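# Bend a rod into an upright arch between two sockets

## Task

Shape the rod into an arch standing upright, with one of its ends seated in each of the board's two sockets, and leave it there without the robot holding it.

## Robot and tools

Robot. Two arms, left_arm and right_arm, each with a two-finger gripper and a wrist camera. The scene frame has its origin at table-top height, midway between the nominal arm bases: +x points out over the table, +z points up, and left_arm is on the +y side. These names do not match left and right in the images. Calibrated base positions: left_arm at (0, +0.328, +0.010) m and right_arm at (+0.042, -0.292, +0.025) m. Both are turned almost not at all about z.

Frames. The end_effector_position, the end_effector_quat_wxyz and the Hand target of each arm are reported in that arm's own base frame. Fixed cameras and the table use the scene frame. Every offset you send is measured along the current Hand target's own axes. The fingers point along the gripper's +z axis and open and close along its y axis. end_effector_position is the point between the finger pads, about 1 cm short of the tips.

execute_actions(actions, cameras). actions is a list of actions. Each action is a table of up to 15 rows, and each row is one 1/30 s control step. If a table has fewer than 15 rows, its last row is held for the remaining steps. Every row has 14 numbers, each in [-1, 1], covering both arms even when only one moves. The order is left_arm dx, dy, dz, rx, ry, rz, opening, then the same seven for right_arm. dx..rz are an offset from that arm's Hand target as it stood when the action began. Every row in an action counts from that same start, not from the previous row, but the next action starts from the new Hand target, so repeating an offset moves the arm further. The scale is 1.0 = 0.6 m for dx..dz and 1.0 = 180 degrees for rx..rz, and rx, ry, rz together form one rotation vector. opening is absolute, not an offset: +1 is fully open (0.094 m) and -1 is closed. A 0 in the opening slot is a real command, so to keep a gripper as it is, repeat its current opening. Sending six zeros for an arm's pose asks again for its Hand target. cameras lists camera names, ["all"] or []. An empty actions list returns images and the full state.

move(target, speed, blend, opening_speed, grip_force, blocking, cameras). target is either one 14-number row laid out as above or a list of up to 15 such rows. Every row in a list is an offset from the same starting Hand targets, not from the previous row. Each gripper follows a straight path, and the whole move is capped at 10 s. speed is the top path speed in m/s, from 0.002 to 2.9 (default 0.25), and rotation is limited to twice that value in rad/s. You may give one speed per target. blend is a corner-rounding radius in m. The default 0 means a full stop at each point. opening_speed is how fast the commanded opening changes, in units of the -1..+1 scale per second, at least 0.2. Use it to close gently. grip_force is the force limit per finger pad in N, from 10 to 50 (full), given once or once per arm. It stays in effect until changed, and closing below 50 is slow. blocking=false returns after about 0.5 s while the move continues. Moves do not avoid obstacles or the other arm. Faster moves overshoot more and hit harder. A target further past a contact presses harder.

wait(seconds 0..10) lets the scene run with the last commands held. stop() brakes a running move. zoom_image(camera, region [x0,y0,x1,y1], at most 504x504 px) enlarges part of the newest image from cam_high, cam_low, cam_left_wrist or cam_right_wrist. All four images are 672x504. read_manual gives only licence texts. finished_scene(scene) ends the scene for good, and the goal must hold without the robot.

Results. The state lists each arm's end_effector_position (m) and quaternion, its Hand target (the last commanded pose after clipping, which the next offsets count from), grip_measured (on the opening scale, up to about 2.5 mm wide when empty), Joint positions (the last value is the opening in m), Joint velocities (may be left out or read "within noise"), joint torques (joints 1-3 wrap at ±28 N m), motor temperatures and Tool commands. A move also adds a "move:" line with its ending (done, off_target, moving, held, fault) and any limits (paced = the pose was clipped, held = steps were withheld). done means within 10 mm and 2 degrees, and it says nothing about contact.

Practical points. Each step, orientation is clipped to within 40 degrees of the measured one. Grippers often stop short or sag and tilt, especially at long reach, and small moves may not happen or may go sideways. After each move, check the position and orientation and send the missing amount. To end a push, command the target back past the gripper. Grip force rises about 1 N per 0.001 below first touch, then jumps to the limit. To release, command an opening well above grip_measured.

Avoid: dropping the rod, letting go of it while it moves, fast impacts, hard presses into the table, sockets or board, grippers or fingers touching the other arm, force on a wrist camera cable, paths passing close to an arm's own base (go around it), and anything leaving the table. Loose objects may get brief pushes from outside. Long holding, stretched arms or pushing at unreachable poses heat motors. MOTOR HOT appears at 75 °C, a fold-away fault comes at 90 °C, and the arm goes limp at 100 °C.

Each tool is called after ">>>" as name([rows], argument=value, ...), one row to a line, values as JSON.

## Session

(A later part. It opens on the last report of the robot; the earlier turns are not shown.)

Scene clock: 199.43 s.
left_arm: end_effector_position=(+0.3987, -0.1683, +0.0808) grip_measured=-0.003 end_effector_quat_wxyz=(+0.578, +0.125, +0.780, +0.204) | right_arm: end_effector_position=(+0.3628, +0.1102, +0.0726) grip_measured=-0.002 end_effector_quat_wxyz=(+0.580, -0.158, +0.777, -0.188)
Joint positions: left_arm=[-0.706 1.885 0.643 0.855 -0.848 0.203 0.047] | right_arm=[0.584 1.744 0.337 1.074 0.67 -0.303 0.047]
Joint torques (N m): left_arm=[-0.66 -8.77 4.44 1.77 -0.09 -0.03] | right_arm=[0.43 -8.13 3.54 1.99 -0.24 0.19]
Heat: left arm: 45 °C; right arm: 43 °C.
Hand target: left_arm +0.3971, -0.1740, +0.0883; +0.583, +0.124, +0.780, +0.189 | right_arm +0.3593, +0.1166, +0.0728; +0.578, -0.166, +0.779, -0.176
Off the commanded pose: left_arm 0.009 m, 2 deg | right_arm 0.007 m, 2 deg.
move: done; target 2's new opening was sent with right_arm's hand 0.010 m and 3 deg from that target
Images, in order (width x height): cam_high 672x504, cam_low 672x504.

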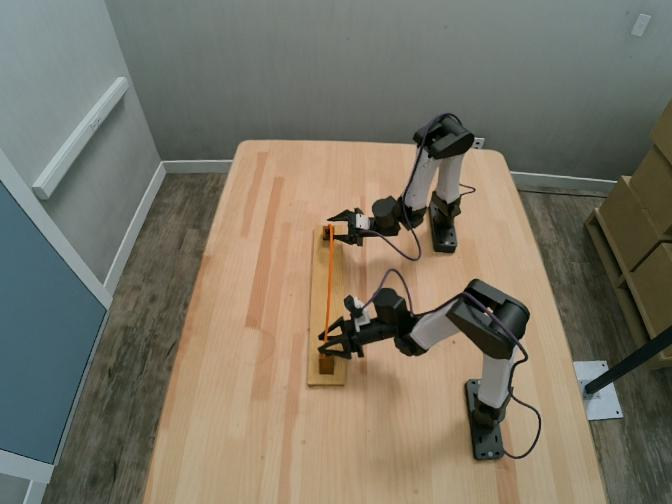

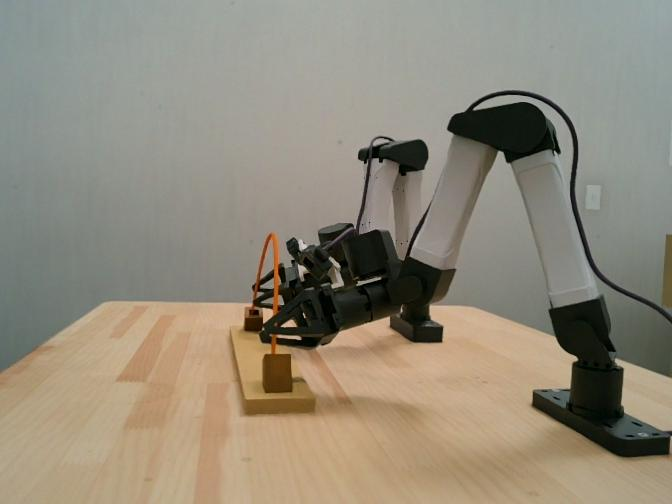

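>>> move(target=[0, 0, -0.1667, 0, 0, 0, 0.0, 0, 0, -0.1667, 0, 0, 0, 0.0], speed=0.1, cameras=["cam_high", "cam_low"])

>>> zoom_image(camera="cam_low", region=[220, 210, 360, 400])

Scene clock: 204.10 s.
left_arm: end_effector_position=(+0.3005, -0.1890, +0.0992) grip_measured=-0.003 end_effector_quat_wxyz=(+0.572, +0.144, +0.783, +0.196) | right_arm: end_effector_position=(+0.2623, +0.1235, +0.0921) grip_measured=-0.002 end_effector_quat_wxyz=(+0.572, -0.180, +0.780, -0.180)
Joint positions: left_arm=[-1.008 1.59 0.5 0.486 -1.079 -0.035 0.047] | right_arm=[0.958 1.221 0.165 0.536 0.97 -0.09 0.047]
Joint torques (N m): left_arm=[-0.62 -7.25 6.04 1.55 -0.58 -0.04] | right_arm=[0.25 -4.01 6.98 1.77 0.31 0.29]
Heat: left arm: 44 °C; right arm: 42 °C.
Hand target: left_arm +0.3014, -0.1891, +0.1130; +0.583, +0.124, +0.780, +0.189 | right_arm +0.2634, +0.1249, +0.0998; +0.578, -0.166, +0.779, -0.176
Off the commanded pose: left_arm 0.014 m, 3 deg | right_arm 0.008 m, 2 deg.
move: off_target (left_arm)
Images, in order (width x height): cam_high 672x504, cam_low 672x504.

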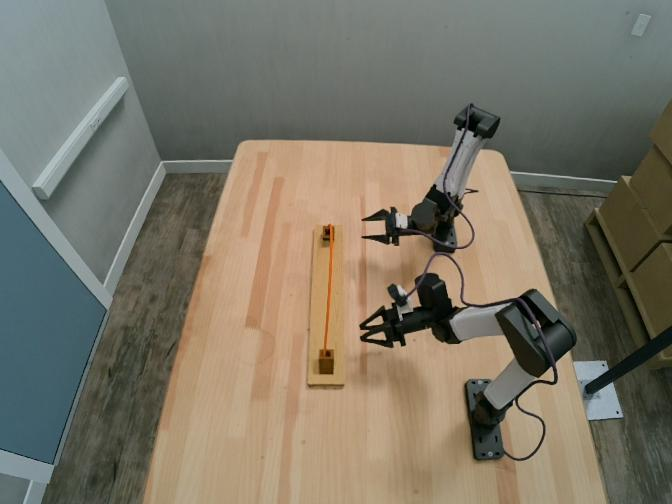

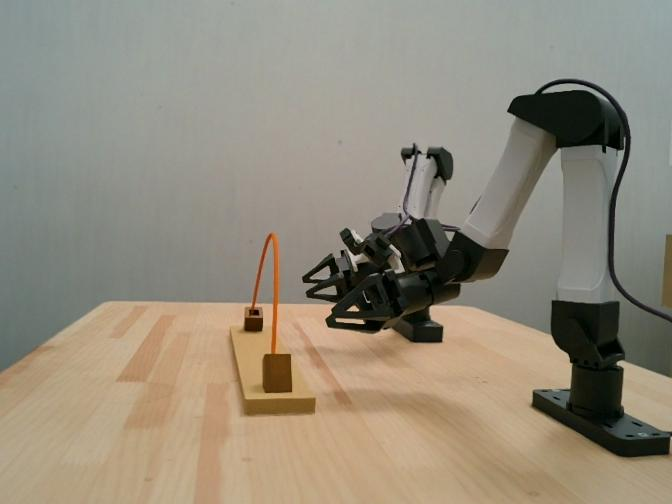

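Scaled by 2.653 from the camera's 672x504 image, which has a finer 960x720 frame.

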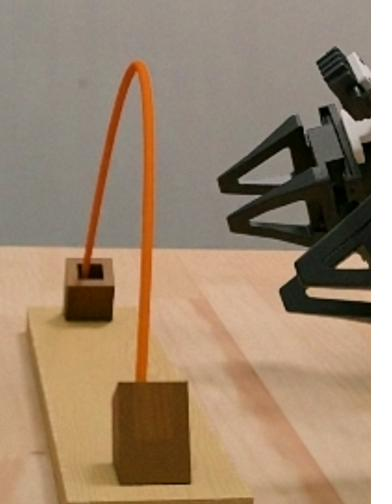

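>>> finished_scene(scene=2)

The scene is finished: the task was done.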